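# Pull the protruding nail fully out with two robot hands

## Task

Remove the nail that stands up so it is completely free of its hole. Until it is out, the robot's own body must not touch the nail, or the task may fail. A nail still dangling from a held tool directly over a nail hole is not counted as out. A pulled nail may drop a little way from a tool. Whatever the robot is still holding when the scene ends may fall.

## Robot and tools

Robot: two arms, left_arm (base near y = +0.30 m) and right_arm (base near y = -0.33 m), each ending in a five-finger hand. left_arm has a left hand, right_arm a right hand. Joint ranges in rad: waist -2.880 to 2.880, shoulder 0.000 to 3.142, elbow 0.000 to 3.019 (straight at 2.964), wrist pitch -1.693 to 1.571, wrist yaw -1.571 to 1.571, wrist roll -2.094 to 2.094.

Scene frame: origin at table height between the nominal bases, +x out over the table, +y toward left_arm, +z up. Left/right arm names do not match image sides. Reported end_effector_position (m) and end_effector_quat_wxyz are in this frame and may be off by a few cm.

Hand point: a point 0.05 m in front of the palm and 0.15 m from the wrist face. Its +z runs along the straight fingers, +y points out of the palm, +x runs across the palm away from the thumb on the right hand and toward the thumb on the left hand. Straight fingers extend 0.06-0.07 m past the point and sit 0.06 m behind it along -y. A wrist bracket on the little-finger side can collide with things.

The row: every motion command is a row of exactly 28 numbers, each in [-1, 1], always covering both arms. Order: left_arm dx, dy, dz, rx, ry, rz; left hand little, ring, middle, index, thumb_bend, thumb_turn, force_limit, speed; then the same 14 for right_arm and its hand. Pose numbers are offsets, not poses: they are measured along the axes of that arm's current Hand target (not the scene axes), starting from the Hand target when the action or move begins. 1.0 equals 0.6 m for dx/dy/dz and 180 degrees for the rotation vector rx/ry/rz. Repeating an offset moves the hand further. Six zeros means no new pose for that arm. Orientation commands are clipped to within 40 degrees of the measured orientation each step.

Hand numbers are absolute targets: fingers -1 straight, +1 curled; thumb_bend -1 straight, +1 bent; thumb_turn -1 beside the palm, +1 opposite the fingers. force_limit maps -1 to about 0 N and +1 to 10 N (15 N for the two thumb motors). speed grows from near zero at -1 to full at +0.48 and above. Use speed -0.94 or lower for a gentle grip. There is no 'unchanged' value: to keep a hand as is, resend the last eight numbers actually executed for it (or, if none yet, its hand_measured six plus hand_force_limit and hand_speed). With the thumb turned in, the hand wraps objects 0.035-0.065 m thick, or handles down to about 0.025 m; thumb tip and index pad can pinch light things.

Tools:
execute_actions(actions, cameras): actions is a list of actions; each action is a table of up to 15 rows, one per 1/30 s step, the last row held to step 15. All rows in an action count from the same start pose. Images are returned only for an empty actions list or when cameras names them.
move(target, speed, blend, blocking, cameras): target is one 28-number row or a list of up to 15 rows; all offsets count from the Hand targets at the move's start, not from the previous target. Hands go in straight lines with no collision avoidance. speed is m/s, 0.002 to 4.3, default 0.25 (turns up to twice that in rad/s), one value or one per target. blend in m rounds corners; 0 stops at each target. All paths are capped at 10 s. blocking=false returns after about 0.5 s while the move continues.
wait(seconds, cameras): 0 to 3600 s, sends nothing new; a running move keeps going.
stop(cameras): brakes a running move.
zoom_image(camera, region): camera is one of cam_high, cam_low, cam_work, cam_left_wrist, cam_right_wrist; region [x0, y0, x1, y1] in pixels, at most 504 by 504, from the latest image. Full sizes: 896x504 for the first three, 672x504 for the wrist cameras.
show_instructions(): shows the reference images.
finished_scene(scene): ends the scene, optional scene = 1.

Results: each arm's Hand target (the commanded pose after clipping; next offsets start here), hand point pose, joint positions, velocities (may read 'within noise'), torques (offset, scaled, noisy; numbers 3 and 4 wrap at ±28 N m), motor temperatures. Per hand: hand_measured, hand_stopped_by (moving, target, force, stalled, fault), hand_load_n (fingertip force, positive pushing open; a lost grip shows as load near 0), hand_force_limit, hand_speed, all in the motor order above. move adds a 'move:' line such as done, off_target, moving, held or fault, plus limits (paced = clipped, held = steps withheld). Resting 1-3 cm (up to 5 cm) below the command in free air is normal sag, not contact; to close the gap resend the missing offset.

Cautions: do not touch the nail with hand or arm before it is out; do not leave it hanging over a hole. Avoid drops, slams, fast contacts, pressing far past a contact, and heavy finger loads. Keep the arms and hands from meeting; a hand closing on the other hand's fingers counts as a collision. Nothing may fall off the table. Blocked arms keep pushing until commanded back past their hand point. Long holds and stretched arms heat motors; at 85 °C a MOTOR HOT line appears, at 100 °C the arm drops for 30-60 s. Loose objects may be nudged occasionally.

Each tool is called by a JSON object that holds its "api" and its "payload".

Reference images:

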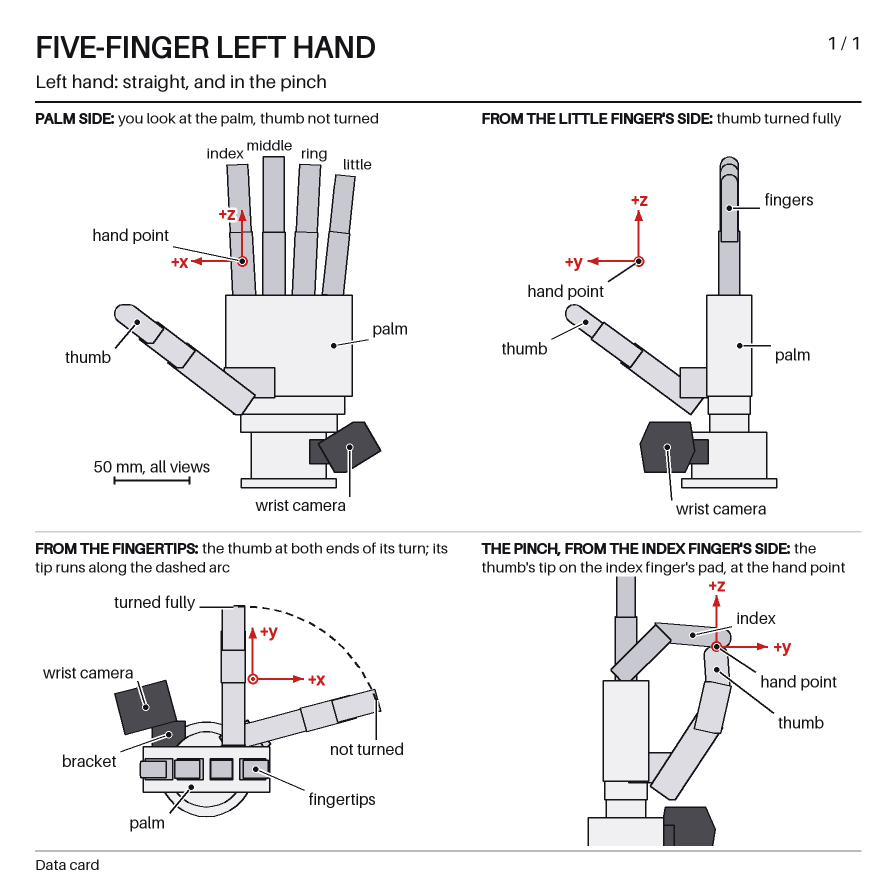

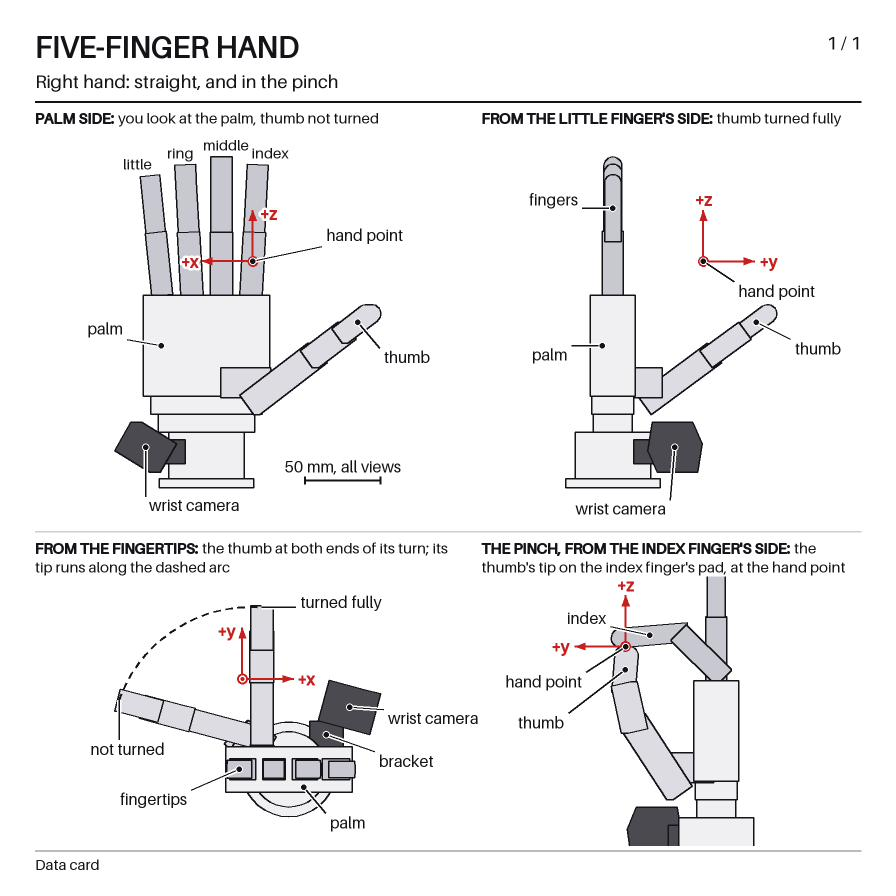

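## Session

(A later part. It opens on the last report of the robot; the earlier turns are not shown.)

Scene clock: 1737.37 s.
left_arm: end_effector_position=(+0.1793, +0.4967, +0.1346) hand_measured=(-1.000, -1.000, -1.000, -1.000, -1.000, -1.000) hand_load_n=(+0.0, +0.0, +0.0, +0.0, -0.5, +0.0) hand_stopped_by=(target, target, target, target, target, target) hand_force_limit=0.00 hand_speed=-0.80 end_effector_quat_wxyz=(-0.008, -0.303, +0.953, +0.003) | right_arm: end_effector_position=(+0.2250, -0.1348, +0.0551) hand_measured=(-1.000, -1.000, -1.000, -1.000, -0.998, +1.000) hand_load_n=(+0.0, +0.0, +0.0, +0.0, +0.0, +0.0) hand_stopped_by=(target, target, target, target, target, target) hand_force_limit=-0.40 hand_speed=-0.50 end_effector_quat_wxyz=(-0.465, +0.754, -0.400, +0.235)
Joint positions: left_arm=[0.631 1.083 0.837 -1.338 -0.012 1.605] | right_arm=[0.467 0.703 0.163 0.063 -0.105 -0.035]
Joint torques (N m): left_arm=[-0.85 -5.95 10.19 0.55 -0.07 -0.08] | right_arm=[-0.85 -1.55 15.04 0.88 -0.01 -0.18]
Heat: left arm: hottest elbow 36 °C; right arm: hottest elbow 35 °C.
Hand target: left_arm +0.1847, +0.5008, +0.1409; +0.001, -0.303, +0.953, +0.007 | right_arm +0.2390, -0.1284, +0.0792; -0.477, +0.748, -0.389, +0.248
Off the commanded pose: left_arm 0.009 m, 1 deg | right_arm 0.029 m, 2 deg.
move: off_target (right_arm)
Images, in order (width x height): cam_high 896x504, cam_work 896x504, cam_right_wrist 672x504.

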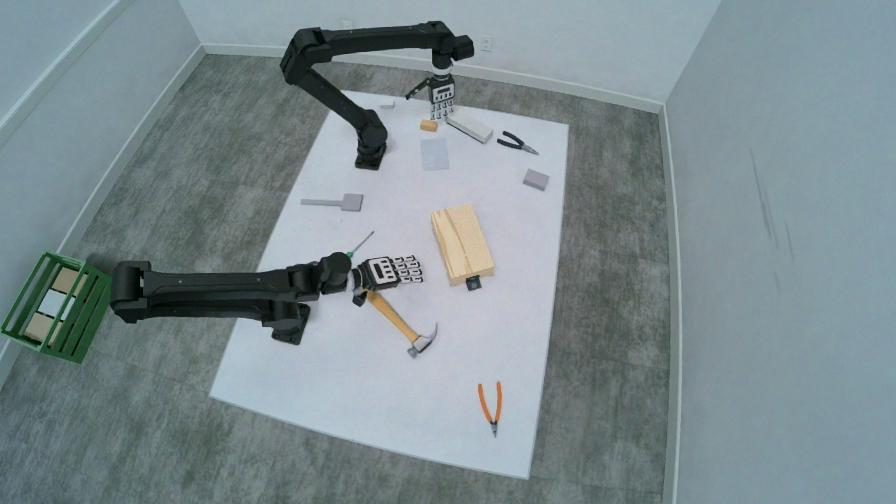

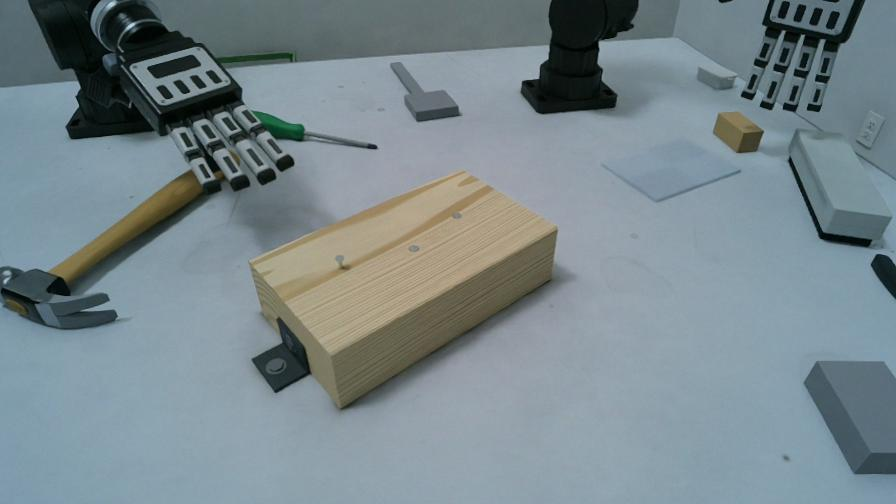

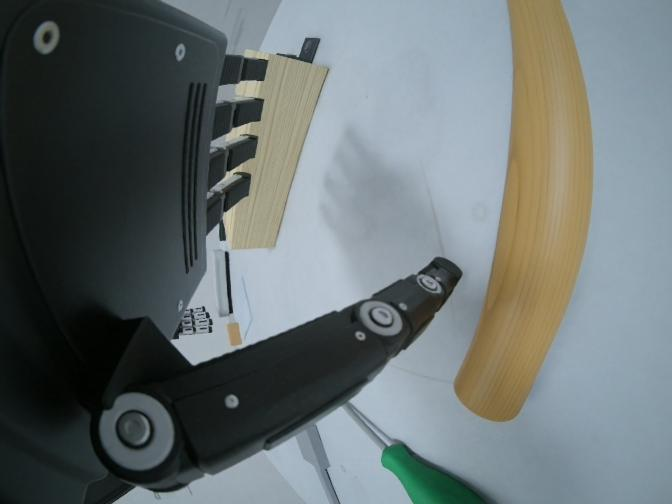

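{"api": "move", "payload": {"target": [[0,0,0,0,0,0,-1,-1,-1,-1,-1,-1,0,-0.8, 0,-0.0906,-0.0423,0,0,0,-1,-1,-1,-1,-1,1,-0.4,-0.5],[0,0,0,0,0,0,-1,-1,-1,-1,-1,-1,0,-0.8, 0.0608,-0.0247,-0.1485,-0.0817,-0.1311,-0.0836,-1,-1,-1,-1,-1,1,-0.4,-0.5]], "speed": 0.12, "blend": [0.02,0], "cameras": ["cam_right_wrist","cam_high"]}}

{"api": "zoom_image", "payload": {"camera": "cam_high", "region": [320, 220, 480, 380]}}

Scene clock: 1779.33 s.
left_arm: end_effector_position=(+0.1793, +0.4967, +0.1346) hand_measured=(-1.000, -1.000, -1.000, -1.000, -1.000, -1.000) hand_load_n=(+0.0, +0.0, +0.0, +0.0, +0.0, +0.0) hand_stopped_by=(target, target, target, target, target, target) hand_force_limit=0.00 hand_speed=-0.80 end_effector_quat_wxyz=(-0.008, -0.303, +0.953, +0.003) | right_arm: end_effector_position=(+0.1839, -0.1992, +0.1103) hand_measured=(-1.000, -1.000, -1.000, -1.000, -0.998, +1.000) hand_load_n=(+0.0, +0.0, +0.0, -0.5, +0.0, +0.0) hand_stopped_by=(target, target, target, target, target, target) hand_force_limit=-0.40 hand_speed=-0.50 end_effector_quat_wxyz=(-0.407, +0.882, -0.221, +0.083)
Joint positions: left_arm=[0.631 1.083 0.837 -1.338 -0.012 1.605] | right_arm=[0.046 0.729 0.498 -0.817 -0.715 -0.805]
Joint torques (N m): left_arm=[-0.79 -5.77 10.15 0.49 -0.08 -0.09] | right_arm=[-1.79 -0.21 15.8 0.01 -0.56 -0.22]
Heat: left arm: hottest elbow 36 °C; right arm: hottest elbow 38 °C.
Hand target: left_arm +0.1847, +0.5008, +0.1409; +0.001, -0.303, +0.953, +0.007 | right_arm +0.1988, -0.2010, +0.1301; -0.411, +0.881, -0.212, +0.099
Off the commanded pose: left_arm 0.009 m, 1 deg | right_arm 0.025 m, 2 deg.
move: off_target (right_arm)
Images, in order (width x height): cam_high 896x504, cam_right_wrist 672x504.

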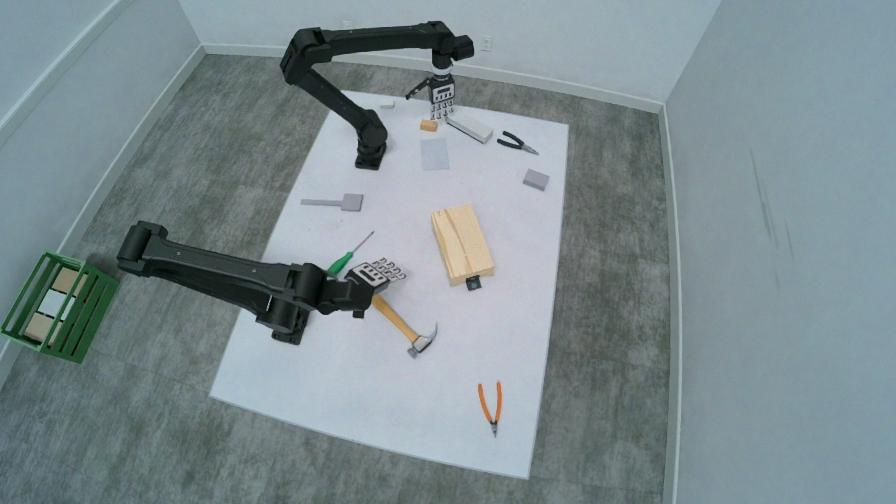

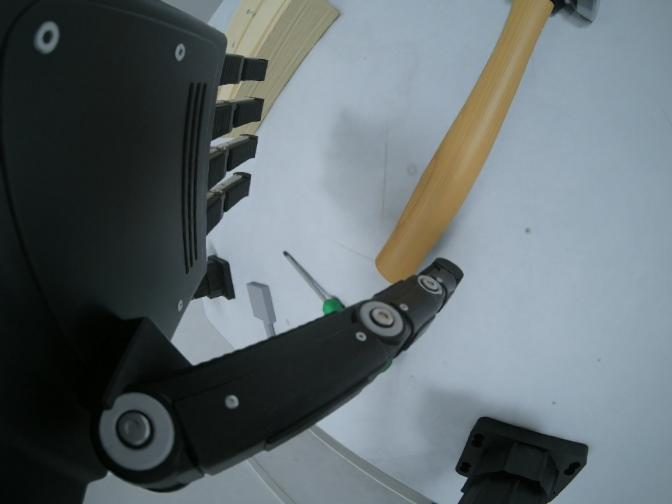

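Scaled by 3.150 from the camera's image (finer frame: 1280x720).

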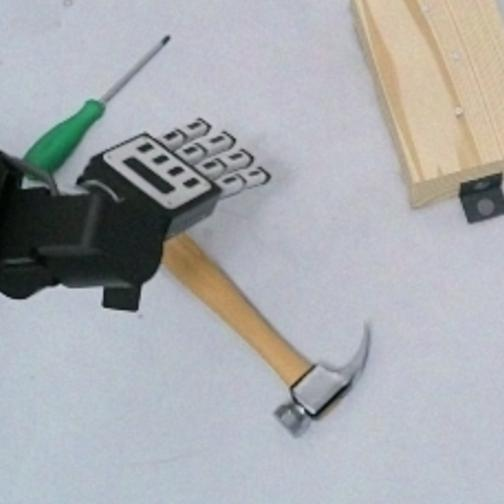

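{"api": "move", "payload": {"target": [0,0,0,0,0,0,-1,-1,-1,-1,-1,-1,0,-0.8, 0,0.092,0.0772,0,0.017,0.0143,-1,-1,-1,-1,-1,1,-0.4,-0.5], "speed": 0.1, "cameras": ["cam_right_wrist"]}}

Scene clock: 1789.20 s.
left_arm: end_effector_position=(+0.1793, +0.4967, +0.1346) hand_measured=(-1.000, -1.000, -1.000, -1.000, -1.000, -1.000) hand_load_n=(+0.0, +0.0, +0.0, +0.0, +0.0, +0.0) hand_stopped_by=(target, target, target, target, target, target) hand_force_limit=0.00 hand_speed=-0.80 end_effector_quat_wxyz=(-0.008, -0.303, +0.953, +0.003) | right_arm: end_effector_position=(+0.2008, -0.2014, +0.0643) hand_measured=(-1.000, -1.000, -1.000, -1.000, -0.998, +1.000) hand_load_n=(+0.0, +0.0, +0.0, +0.0, +0.0, +0.0) hand_stopped_by=(target, target, target, target, target, target) hand_force_limit=-0.40 hand_speed=-0.50 end_effector_quat_wxyz=(-0.408, +0.875, -0.234, +0.117)
Joint positions: left_arm=[0.631 1.083 0.837 -1.338 -0.012 1.605] | right_arm=[0.045 0.784 0.38 -0.558 -0.677 -0.751]
Joint torques (N m): left_arm=[-0.91 -5.3 10.17 0.62 -0.07 -0.08] | right_arm=[-0.73 -0.62 9.4 1.52 -0.36 0.17]
Heat: left arm: hottest elbow 36 °C; right arm: hottest elbow 40 °C.
Hand target: left_arm +0.1847, +0.5008, +0.1409; +0.001, -0.303, +0.953, +0.007 | right_arm +0.1989, -0.2010, +0.0582; -0.407, +0.873, -0.243, +0.113
Off the commanded pose: left_arm 0.009 m, 1 deg | right_arm 0.007 m, 1 deg.
move: done

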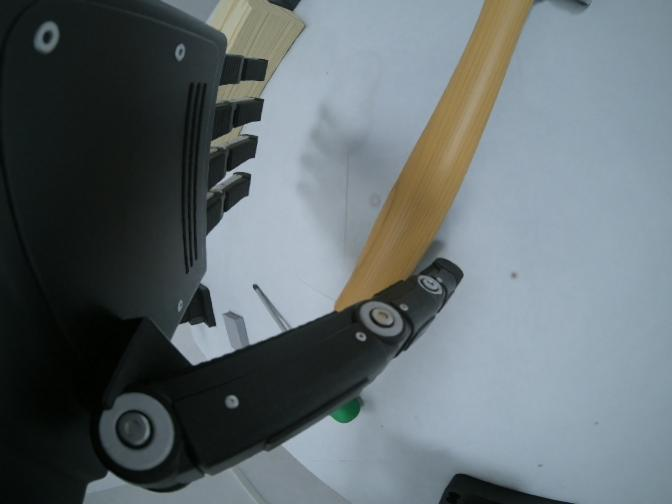

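{"api": "move", "payload": {"target": [[0,0,0,0,0,0,-1,-1,-1,-1,-1,-1,0,-0.8, 0,0.0545,0.0458,0,0.0128,0.0107,-1,-1,-1,-1,-1,1,-0.5,-0.8],[0,0,0,0,0,0,-1,-1,-1,-1,-1,-1,0,-0.8, 0,0.0545,0.0458,0,0.0128,0.0107,0.3,0.3,0.3,0.3,0.2,1,-0.5,-0.8]], "speed": 0.06, "cameras": ["cam_right_wrist"]}}

Scene clock: 1798.27 s.
left_arm: end_effector_position=(+0.1793, +0.4967, +0.1346) hand_measured=(-1.000, -1.000, -1.000, -1.000, -1.000, -1.000) hand_load_n=(+0.0, +0.0, -0.5, +0.0, +0.0, +0.0) hand_stopped_by=(target, target, target, target, target, target) hand_force_limit=0.00 hand_speed=-0.80 end_effector_quat_wxyz=(-0.008, -0.303, +0.953, +0.003) | right_arm: end_effector_position=(+0.2054, -0.2028, +0.0226) hand_measured=(+0.182, +0.016, -0.022, -0.022, -0.496, +1.000) hand_load_n=(+3.0, +1.5, +2.0, +4.0, +8.0, +0.5) hand_stopped_by=(force, force, force, force, force, target) hand_force_limit=-0.50 hand_speed=-0.80 end_effector_quat_wxyz=(-0.406, +0.866, -0.260, +0.134)
Joint positions: left_arm=[0.631 1.083 0.837 -1.338 -0.012 1.605] | right_arm=[0.05 0.866 0.279 -0.324 -0.638 -0.682]
Joint torques (N m): left_arm=[-1.03 -5.66 10.13 0.54 -0.06 -0.11] | right_arm=[-1.49 -1.14 8.69 1.43 -0.38 0.13]
Heat: left arm: hottest elbow 36 °C; right arm: hottest elbow 39 °C.
Hand target: left_arm +0.1847, +0.5008, +0.1409; +0.001, -0.303, +0.953, +0.007 | right_arm +0.1989, -0.2010, +0.0154; -0.404, +0.867, -0.266, +0.124
Off the commanded pose: left_arm 0.009 m, 1 deg | right_arm 0.010 m, 1 deg.
move: done

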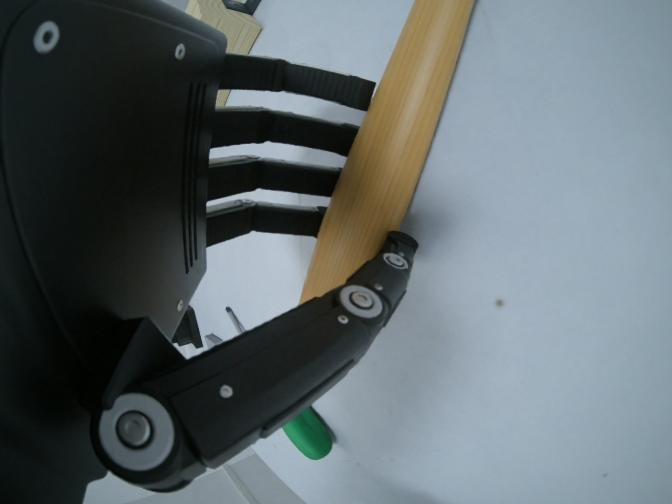

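{"api": "move", "payload": {"target": [[0,0,0,0,0,0,-1,-1,-1,-1,-1,-1,0,-0.8, 0,-0.032,-0.0268,0,0,0,0.3,0.3,0.3,0.3,0.2,1,-0.5,-0.8],[0,0,0,0,0,0,-1,-1,-1,-1,-1,-1,0,-0.8, 0,-0.032,-0.0268,0,0,0,0.7,0.7,0.7,0.7,0.25,1,0.05,-0.8]], "speed": 0.05, "cameras": ["cam_right_wrist"]}}

Scene clock: 1815.60 s.
left_arm: end_effector_position=(+0.1793, +0.4967, +0.1346) hand_measured=(-1.000, -1.000, -1.000, -1.000, -1.000, -1.000) hand_load_n=(+0.0, +0.0, +0.0, +0.0, +0.0, +0.0) hand_stopped_by=(target, target, target, target, target, target) hand_force_limit=0.00 hand_speed=-0.80 end_effector_quat_wxyz=(-0.008, -0.303, +0.953, +0.003) | right_arm: end_effector_position=(+0.1906, -0.2040, +0.0261) hand_measured=(+0.700, +0.050, +0.012, +0.012, -0.498, +1.000) hand_load_n=(+0.0, +5.5, +7.0, +6.0, +17.5, +0.0) hand_stopped_by=(target, force, force, force, force, target) hand_force_limit=0.05 hand_speed=-0.80 end_effector_quat_wxyz=(-0.399, +0.869, -0.266, +0.120)
Joint positions: left_arm=[0.631 1.083 0.837 -1.338 -0.012 1.605] | right_arm=[0.052 0.809 0.279 -0.415 -0.635 -0.682]
Joint torques (N m): left_arm=[-1.32 -5.71 10.15 0.58 -0.08 -0.1] | right_arm=[-0.21 -1.79 13.07 0.14 -0.42 0.12]
Heat: left arm: hottest elbow 36 °C; right arm: hottest elbow 38 °C.
Hand target: left_arm +0.1847, +0.5008, +0.1409; +0.001, -0.303, +0.953, +0.007 | right_arm +0.1989, -0.2010, +0.0404; -0.404, +0.867, -0.266, +0.124
Off the commanded pose: left_arm 0.009 m, 1 deg | right_arm 0.017 m, 1 deg.
move: off_target (right_arm); target 2's new numbers were sent with right_arm's hand 0.016 m and 1 deg from that target

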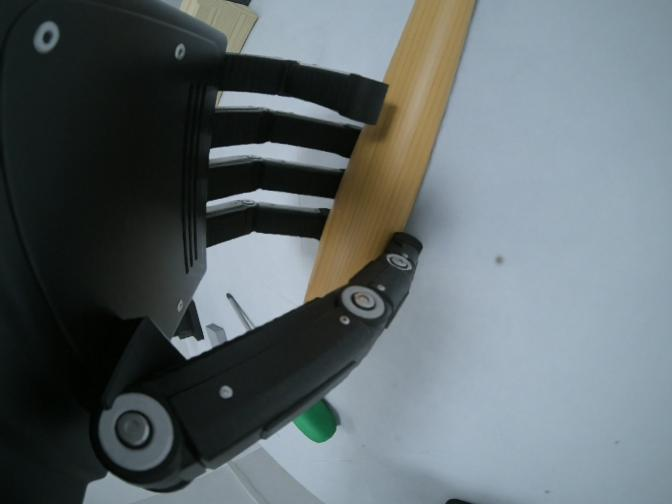

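{"api": "move", "payload": {"target": [[0,0,0,0,0,0,-1,-1,-1,-1,-1,-1,0,-0.8, 0,0,0,0,0,0,-0.6,0.7,0.7,0.7,0.25,1,0.05,-0.5],[0,0,0,0,0,0,-1,-1,-1,-1,-1,-1,0,-0.8, 0,0,0,0,0,0,0.2,0.7,0.7,0.7,0.25,1,-0.5,-0.8]], "speed": 0.05, "cameras": ["cam_right_wrist"]}}

Scene clock: 1824.00 s.
left_arm: end_effector_position=(+0.1793, +0.4967, +0.1346) hand_measured=(-1.000, -1.000, -1.000, -1.000, -1.000, -1.000) hand_load_n=(+0.0, +0.0, +0.0, +0.0, +0.0, +0.0) hand_stopped_by=(target, target, target, target, target, target) hand_force_limit=0.00 hand_speed=-0.80 end_effector_quat_wxyz=(-0.008, -0.303, +0.953, +0.003) | right_arm: end_effector_position=(+0.1906, -0.2040, +0.0263) hand_measured=(+0.200, +0.050, +0.012, +0.012, -0.498, +1.000) hand_load_n=(+0.0, +5.5, +7.0, +6.0, +17.5, +0.0) hand_stopped_by=(target, force, force, force, force, target) hand_force_limit=-0.50 hand_speed=-0.80 end_effector_quat_wxyz=(-0.399, +0.869, -0.266, +0.120)
Joint positions: left_arm=[0.631 1.083 0.837 -1.338 -0.012 1.605] | right_arm=[0.052 0.808 0.279 -0.416 -0.635 -0.683]
Joint torques (N m): left_arm=[-0.79 -5.66 10.18 0.57 -0.08 -0.07] | right_arm=[-0.26 -1.44 13.22 0.23 -0.45 0.13]
Heat: left arm: hottest elbow 36 °C; right arm: hottest elbow 39 °C.
Hand target: left_arm +0.1847, +0.5008, +0.1409; +0.001, -0.303, +0.953, +0.007 | right_arm +0.1990, -0.2010, +0.0405; -0.404, +0.867, -0.265, +0.124
Off the commanded pose: left_arm 0.009 m, 1 deg | right_arm 0.017 m, 1 deg.
move: done; target 2's new numbers were sent with right_arm's hand 0.017 m and 1 deg from that target

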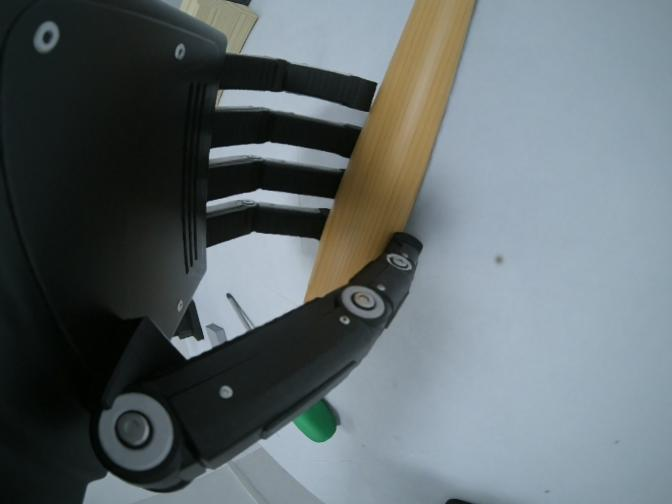

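{"api": "move", "payload": {"target": [0,0,0,0,0,0,-1,-1,-1,-1,-1,-1,0,-0.8, 0.099,-0.193,-0.159,0,-0.161,0.1915,0.2,0.7,0.7,0.7,0.25,1,-0.5,-0.8], "speed": 0.08, "cameras": ["cam_high","cam_right_wrist","cam_work"]}}

Scene clock: 1835.80 s.
left_arm: end_effector_position=(+0.1793, +0.4967, +0.1346) hand_measured=(-1.000, -1.000, -1.000, -1.000, -1.000, -1.000) hand_load_n=(+0.0, +0.0, +0.0, +0.0, +0.0, +0.0) hand_stopped_by=(target, target, target, target, target, target) hand_force_limit=0.00 hand_speed=-0.80 end_effector_quat_wxyz=(-0.008, -0.303, +0.953, +0.003) | right_arm: end_effector_position=(+0.2352, -0.2294, +0.1780) hand_measured=(+0.200, +0.050, +0.012, +0.012, -0.498, +1.000) hand_load_n=(+0.0, +1.5, +8.5, +5.0, +15.0, +0.0) hand_stopped_by=(target, force, force, force, force, target) hand_force_limit=-0.50 hand_speed=-0.80 end_effector_quat_wxyz=(-0.468, +0.755, -0.401, -0.224)
Joint positions: left_arm=[0.631 1.083 0.837 -1.338 -0.012 1.605] | right_arm=[-0.255 1.363 0.907 -1.451 -1.061 -1.017]
Joint torques (N m): left_arm=[-0.85 -5.71 10.13 0.59 -0.09 -0.09] | right_arm=[-1.55 -7.65 13.18 -1.55 -1.04 0.02]
Heat: left arm: hottest elbow 36 °C; right arm: hottest elbow 39 °C.
Hand target: left_arm +0.1847, +0.5008, +0.1409; +0.001, -0.303, +0.953, +0.007 | right_arm +0.2488, -0.2332, +0.1905; -0.475, +0.753, -0.400, -0.217
Off the commanded pose: left_arm 0.009 m, 1 deg | right_arm 0.019 m, 1 deg.
move: off_target (right_arm)
Images, in order (width x height): cam_high 896x504, cam_work 896x504, cam_right_wrist 672x504.

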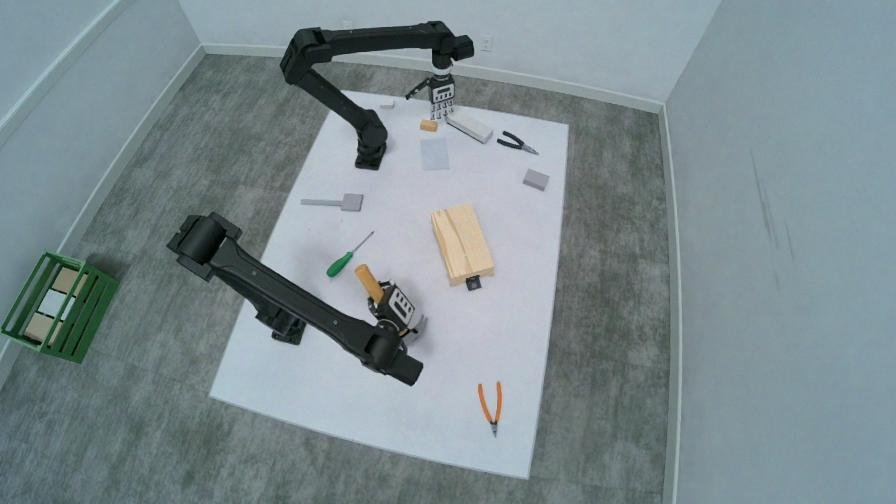

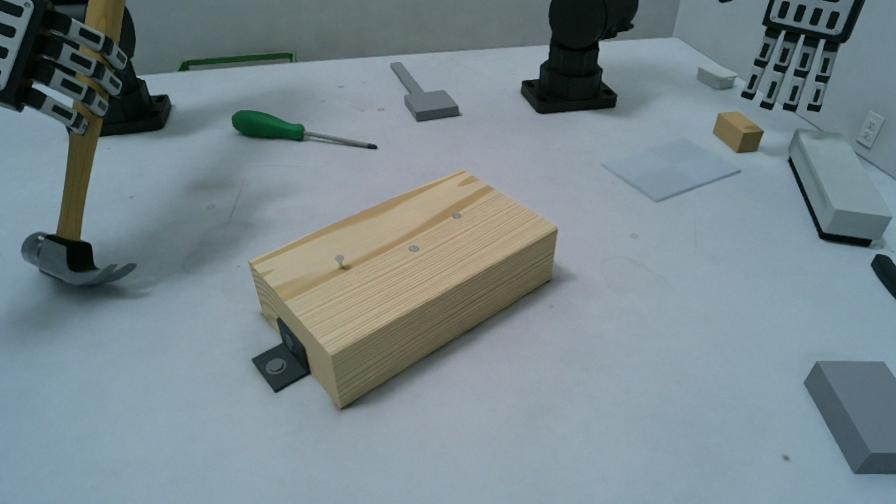

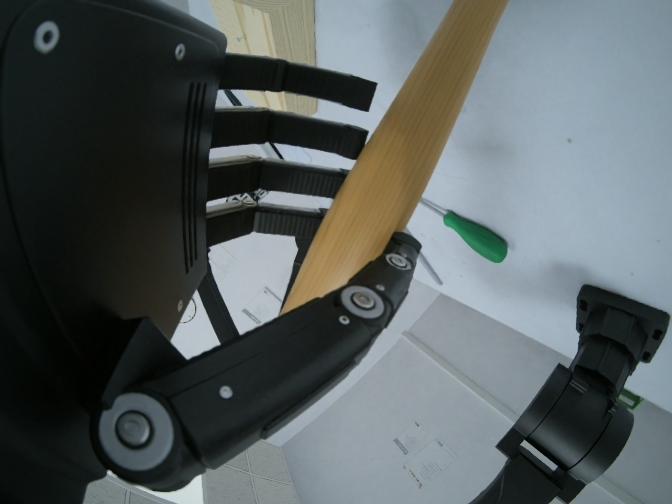

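{"api": "move", "payload": {"target": [[0,0,0,0,0,0,-1,-1,-1,-1,-1,-1,0,-0.8, -0.118,-0.09,-0.076,0,0,0,0.2,0.7,0.7,0.7,0.25,1,-0.5,-0.8],[0,0,0,0,0,0,-1,-1,-1,-1,-1,-1,0,-0.8, -0.3027,-0.2252,0.3375,-0.134,-0.1025,-0.0857,0.2,0.7,0.7,0.7,0.25,1,-0.5,-0.8]], "speed": 0.08, "blend": [0.03,0], "cameras": ["cam_high","cam_right_wrist","cam_work","cam_low"]}}

{"api": "zoom_image", "payload": {"camera": "cam_high", "region": [360, 180, 540, 320]}}

Scene clock: 1855.90 s.
left_arm: end_effector_position=(+0.1793, +0.4967, +0.1346) hand_measured=(-1.000, -1.000, -1.000, -1.000, -1.000, -1.000) hand_load_n=(+0.0, +0.0, +0.0, +0.0, -0.5, +0.0) hand_stopped_by=(target, target, target, target, target, target) hand_force_limit=0.00 hand_speed=-0.80 end_effector_quat_wxyz=(-0.008, -0.303, +0.953, +0.003) | right_arm: end_effector_position=(+0.2535, +0.0421, +0.2924) hand_measured=(+0.200, +0.050, +0.012, +0.012, -0.494, +1.000) hand_load_n=(+0.0, +0.0, +0.0, +0.0, +0.0, +0.0) hand_stopped_by=(target, force, force, force, force, target) hand_force_limit=-0.50 hand_speed=-0.80 end_effector_quat_wxyz=(-0.389, +0.837, -0.163, -0.349)
Joint positions: left_arm=[0.631 1.083 0.837 -1.338 -0.012 1.605] | right_arm=[0.519 1.633 1.53 -1.446 -1.099 -0.623]
Joint torques (N m): left_arm=[-0.91 -5.6 10.24 0.57 -0.07 -0.06] | right_arm=[-0.91 -12.92 14.8 -0.7 -0.71 0.07]
Heat: left arm: hottest elbow 36 °C; right arm: hottest elbow 39 °C.
Hand target: left_arm +0.1847, +0.5008, +0.1409; +0.001, -0.303, +0.953, +0.007 | right_arm +0.2622, +0.0497, +0.3002; -0.390, +0.837, -0.162, -0.347
Off the commanded pose: left_arm 0.009 m, 1 deg | right_arm 0.014 m, 0 deg.
move: off_target (right_arm)
Images, in order (width x height): cam_high 896x504, cam_low 896x504, cam_work 896x504, cam_right_wrist 672x504.

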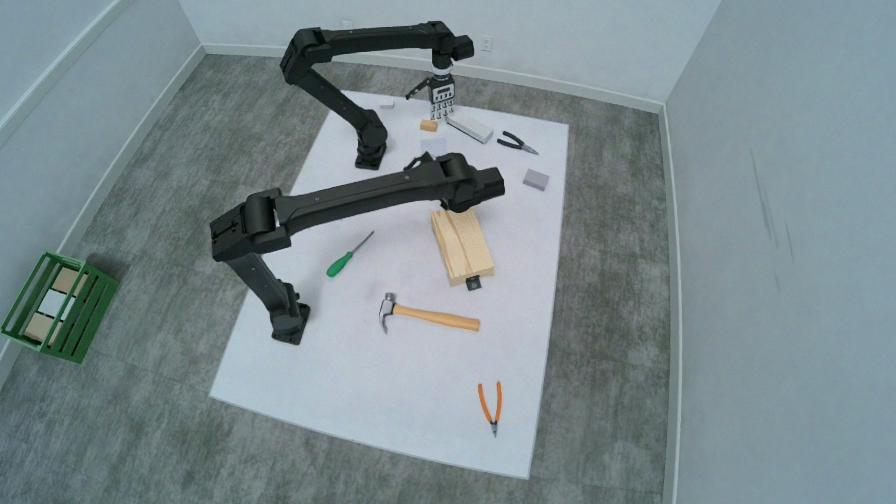

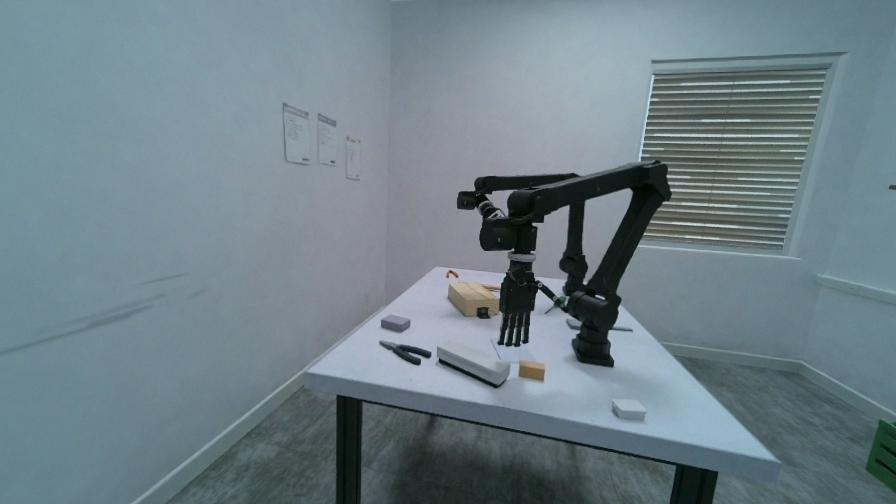

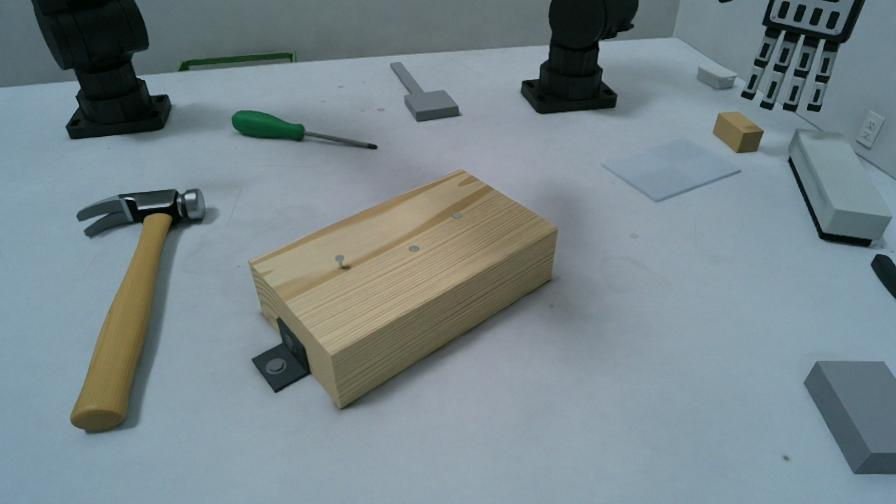

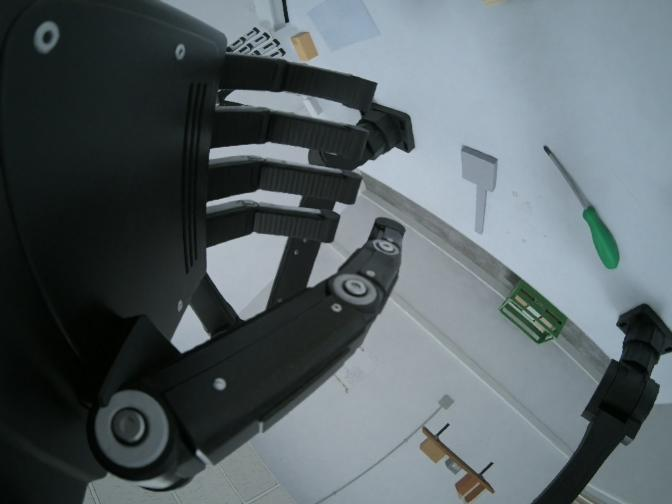

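Scaled by 2.800 from the camera's image (finer frame: 1280x720).

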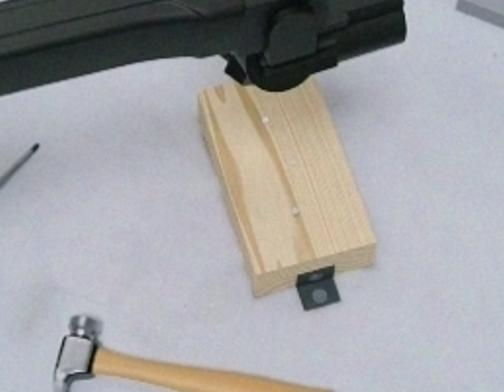

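{"api": "move", "payload": {"target": [0,0,0,0,0,0,-1,-1,-1,-1,-1,-1,0,-0.8, -0.1473,0.6967,-0.784,0.393,0.301,0.253,-1,-1,-1,-1,-1,-1,-0.5,-0.3], "speed": 0.25, "cameras": ["cam_high","cam_work"]}}

{"api": "zoom_image", "payload": {"camera": "cam_high", "region": [360, 180, 540, 360]}}

Scene clock: 1912.13 s.
left_arm: end_effector_position=(+0.1793, +0.4967, +0.1346) hand_measured=(-1.000, -1.000, -1.000, -1.000, -1.000, -1.000) hand_load_n=(+0.0, +0.0, +0.0, +0.0, -0.5, +0.0) hand_stopped_by=(target, target, target, target, target, target) hand_force_limit=0.00 hand_speed=-0.80 end_effector_quat_wxyz=(-0.008, -0.303, +0.953, +0.003) | right_arm: end_effector_position=(+0.1867, -0.5706, +0.3362) hand_measured=(-1.000, -1.000, -1.000, -1.000, -1.000, -1.000) hand_load_n=(+0.0, +0.0, +0.0, +0.0, +0.0, +0.0) hand_stopped_by=(target, target, target, target, target, target) hand_force_limit=-0.50 hand_speed=-0.30 end_effector_quat_wxyz=(+0.501, -0.389, +0.766, -0.106)
Joint positions: left_arm=[0.631 1.083 0.837 -1.338 -0.012 1.605] | right_arm=[-1.402 1.297 1.299 -1.687 -1.071 -0.808]
Joint torques (N m): left_arm=[-1.03 -5.71 10.19 0.58 -0.06 -0.08] | right_arm=[-1.79 -8.18 14.61 -0.87 -0.71 0.09]
Motor temperatures (°C): left_arm=[24 24 36 23 22 23] | right_arm=[19 25 42 23 22 22]
Heat: left arm: hottest elbow 36 °C; right arm: hottest elbow 42 °C.
Hand target: left_arm +0.1847, +0.5008, +0.1409; +0.001, -0.303, +0.953, +0.007 | right_arm +0.1874, -0.5793, +0.3503; +0.516, -0.414, +0.746, -0.076
Off the commanded pose: left_arm 0.009 m, 1 deg | right_arm 0.016 m, 5 deg.
joint sent to its limit (right arm) — joint 4 (wrist pitch), lower limit. The joint targets are off in orientation, not in position.
move: off_target (right_arm)

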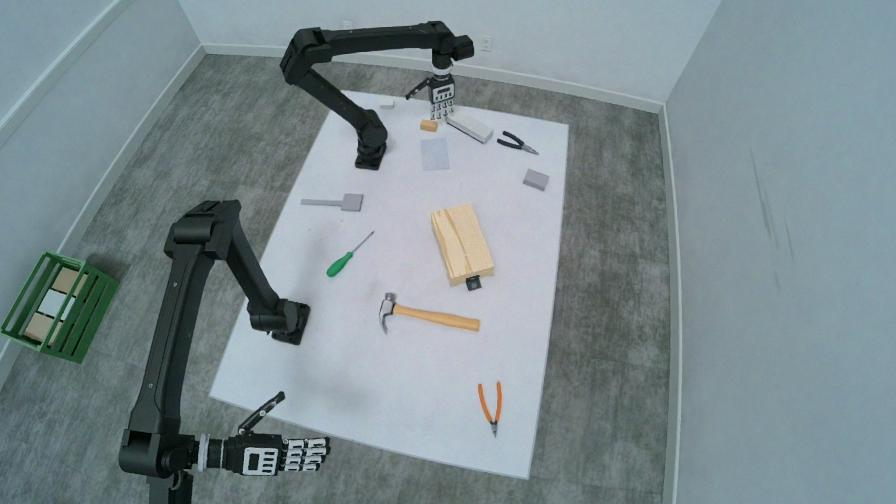

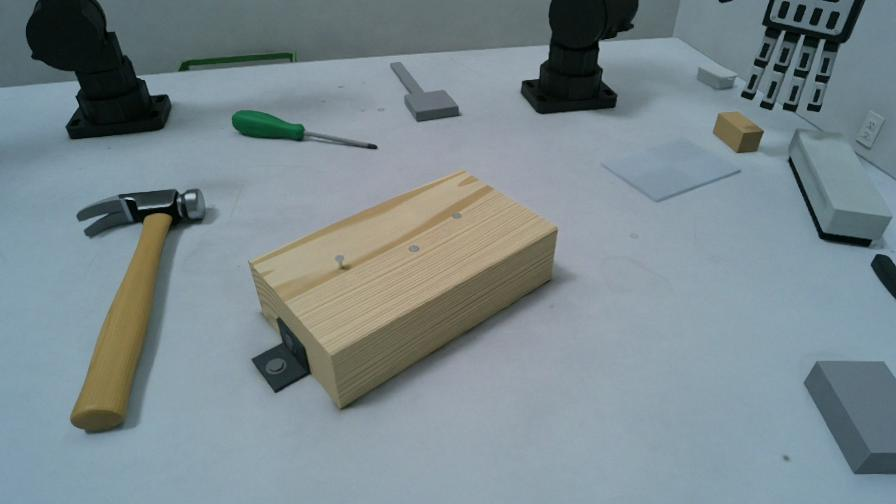

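Scaled by 2.800 from the camera's image (finer frame: 1280x720).

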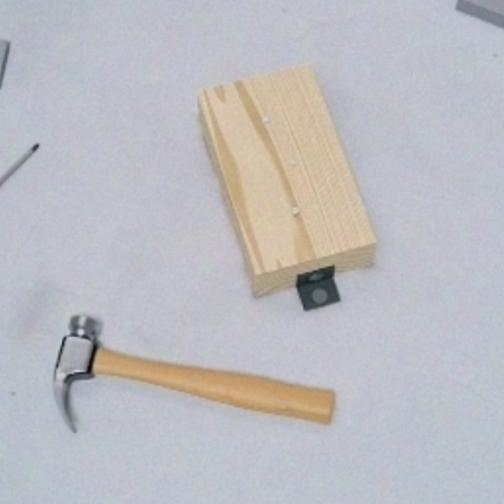

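{"api": "move", "payload": {"target": [[0.0265,-0.18,-0.319,0,0,0,-1,-1,-1,-1,-1,-1,0,-0.3, 0,0,0,0,0,0,-1,-1,-1,-1,-1,-1,-0.5,-0.3],[0.159,-0.6987,-0.3265,0.2742,0.0837,0.1779,-1,-1,-1,-1,-1,1,0,-0.3, 0,0,0,0,0,0,-1,-1,-1,-1,-1,-1,-0.5,-0.3]], "speed": 0.25, "blend": [0.03,0], "cameras": ["cam_high","cam_left_wrist"]}}

Scene clock: 1956.60 s.
left_arm: end_effector_position=(+0.3369, +0.1071, +0.3159) hand_measured=(-1.000, -1.000, -1.000, -1.000, -1.000, +1.000) hand_load_n=(+0.0, +0.0, +0.0, +0.0, +0.0, +0.0) hand_stopped_by=(target, target, target, target, target, target) hand_force_limit=0.00 hand_speed=-0.30 end_effector_quat_wxyz=(-0.017, -0.022, +0.909, -0.416) | right_arm: end_effector_position=(+0.1867, -0.5706, +0.3362) hand_measured=(-1.000, -1.000, -1.000, -1.000, -1.000, -1.000) hand_load_n=(+0.0, +0.0, +0.0, +0.0, +0.0, +0.0) hand_stopped_by=(target, target, target, target, target, target) hand_force_limit=-0.50 hand_speed=-0.30 end_effector_quat_wxyz=(+0.501, -0.389, +0.766, -0.106)
Joint positions: left_arm=[-0.253 1.238 1.37 -1.456 0.833 1.177] | right_arm=[-1.402 1.297 1.299 -1.687 -1.071 -0.808]
Joint torques (N m): left_arm=[-1.38 -8.41 13.18 1.55 0.83 -0.08] | right_arm=[-1.14 -7.94 14.58 -0.66 -0.77 0.04]
Heat: left arm: hottest elbow 36 °C; right arm: hottest elbow 41 °C.
Hand target: left_arm +0.3494, +0.1010, +0.3313; +0.004, -0.008, +0.906, -0.424 | right_arm +0.1874, -0.5793, +0.3503; +0.516, -0.414, +0.746, -0.076
Off the commanded pose: left_arm 0.021 m, 3 deg | right_arm 0.016 m, 5 deg.
joint sent to its limit (right arm) — joint 4 (wrist pitch), lower limit. The joint targets are off in orientation, not in position.
move: off_target (left_arm); target 2's new numbers were sent with left_arm's hand 0.021 m and 3 deg from that target

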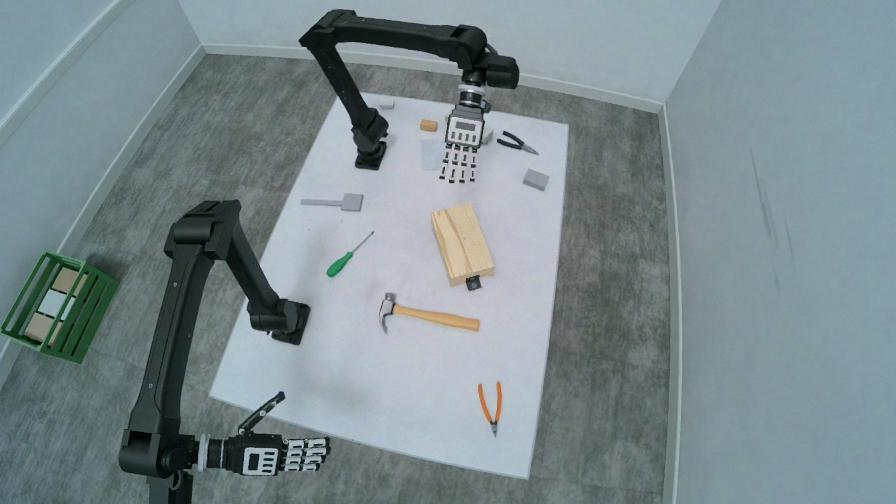

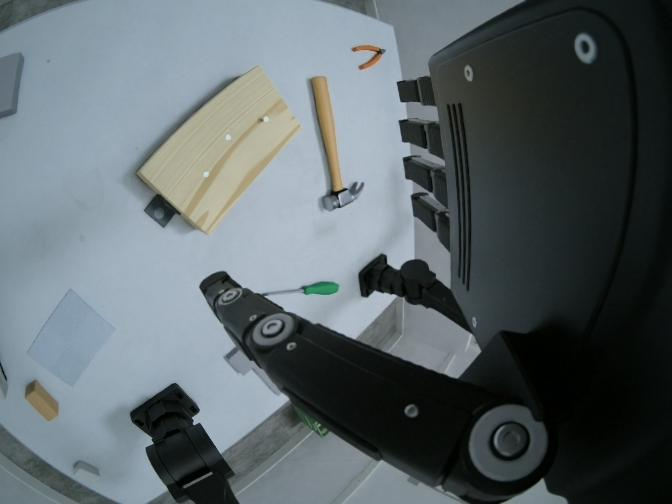

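{"api": "move", "payload": {"target": [-0.0753,-0.1262,0.5652,0,0,0,-1,-1,-1,-1,-1,1,0,-0.3, 0,0,0,0,0,0,-1,-1,-1,-1,-1,-1,-0.5,-0.3], "speed": 0.2, "cameras": ["cam_high","cam_left_wrist"]}}

{"api": "zoom_image", "payload": {"camera": "cam_high", "region": [360, 200, 540, 380]}}

Scene clock: 1965.80 s.
left_arm: end_effector_position=(+0.3863, -0.1908, +0.1520) hand_measured=(-1.000, -1.000, -1.000, -1.000, -1.000, +1.000) hand_load_n=(+0.0, +0.0, +0.0, +0.0, +0.0, +0.0) hand_stopped_by=(target, target, target, target, target, target) hand_force_limit=0.00 hand_speed=-0.30 end_effector_quat_wxyz=(-0.014, -0.013, +0.914, -0.406) | right_arm: end_effector_position=(+0.1867, -0.5706, +0.3362) hand_measured=(-1.000, -1.000, -1.000, -1.000, -1.000, -1.000) hand_load_n=(+0.0, -0.5, +0.0, +0.0, +0.0, +0.0) hand_stopped_by=(target, target, target, target, target, target) hand_force_limit=-0.50 hand_speed=-0.30 end_effector_quat_wxyz=(+0.501, -0.389, +0.766, -0.106)
Joint positions: left_arm=[-0.789 1.716 1.429 -0.637 0.573 0.576] | right_arm=[-1.402 1.297 1.299 -1.687 -1.071 -0.808]
Joint torques (N m): left_arm=[-0.73 -17.96 13.79 2.18 0.26 -0.21] | right_arm=[-1.03 -7.94 14.64 -0.79 -0.76 0.09]
Heat: left arm: hottest elbow 37 °C; right arm: hottest elbow 41 °C.
Hand target: left_arm +0.4004, -0.2068, +0.1720; +0.004, -0.008, +0.906, -0.424 | right_arm +0.1874, -0.5793, +0.3503; +0.516, -0.414, +0.746, -0.076
Off the commanded pose: left_arm 0.029 m, 3 deg | right_arm 0.016 m, 5 deg.
joint sent to its limit (right arm) — joint 4 (wrist pitch), lower limit. The joint targets are off in orientation, not in position.
move: off_target (left_arm)

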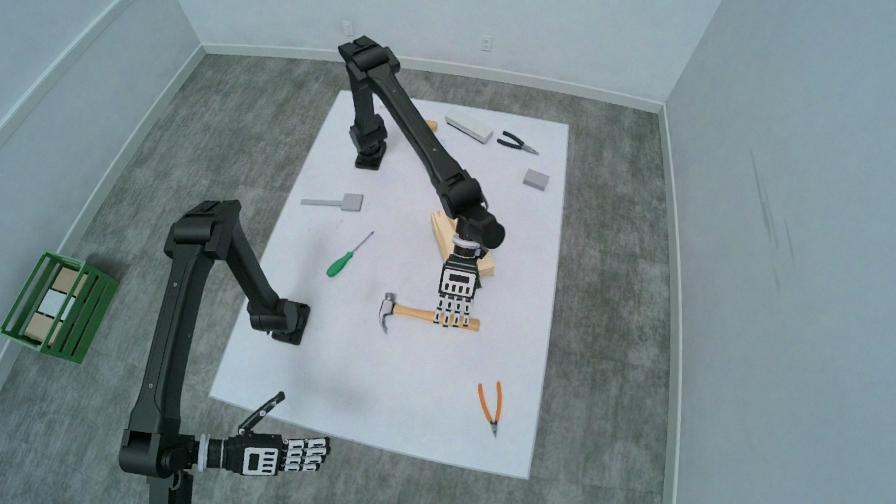

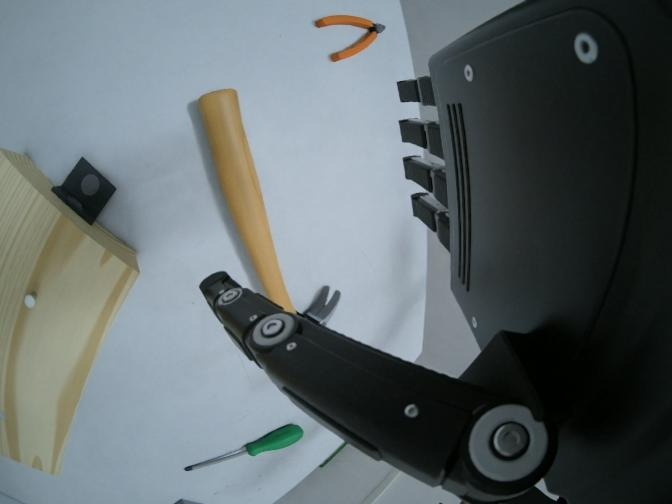

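Scaled by 2.800 from the camera's image (finer frame: 1280x720).

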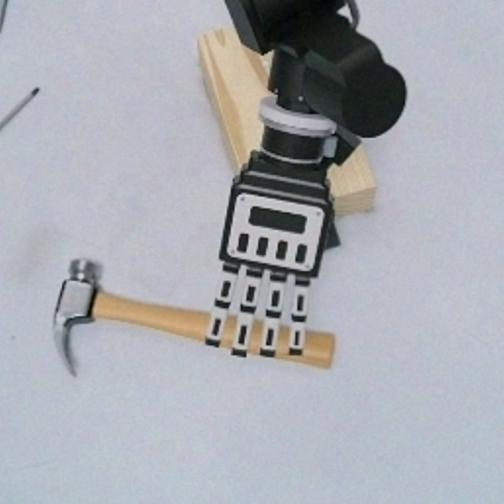

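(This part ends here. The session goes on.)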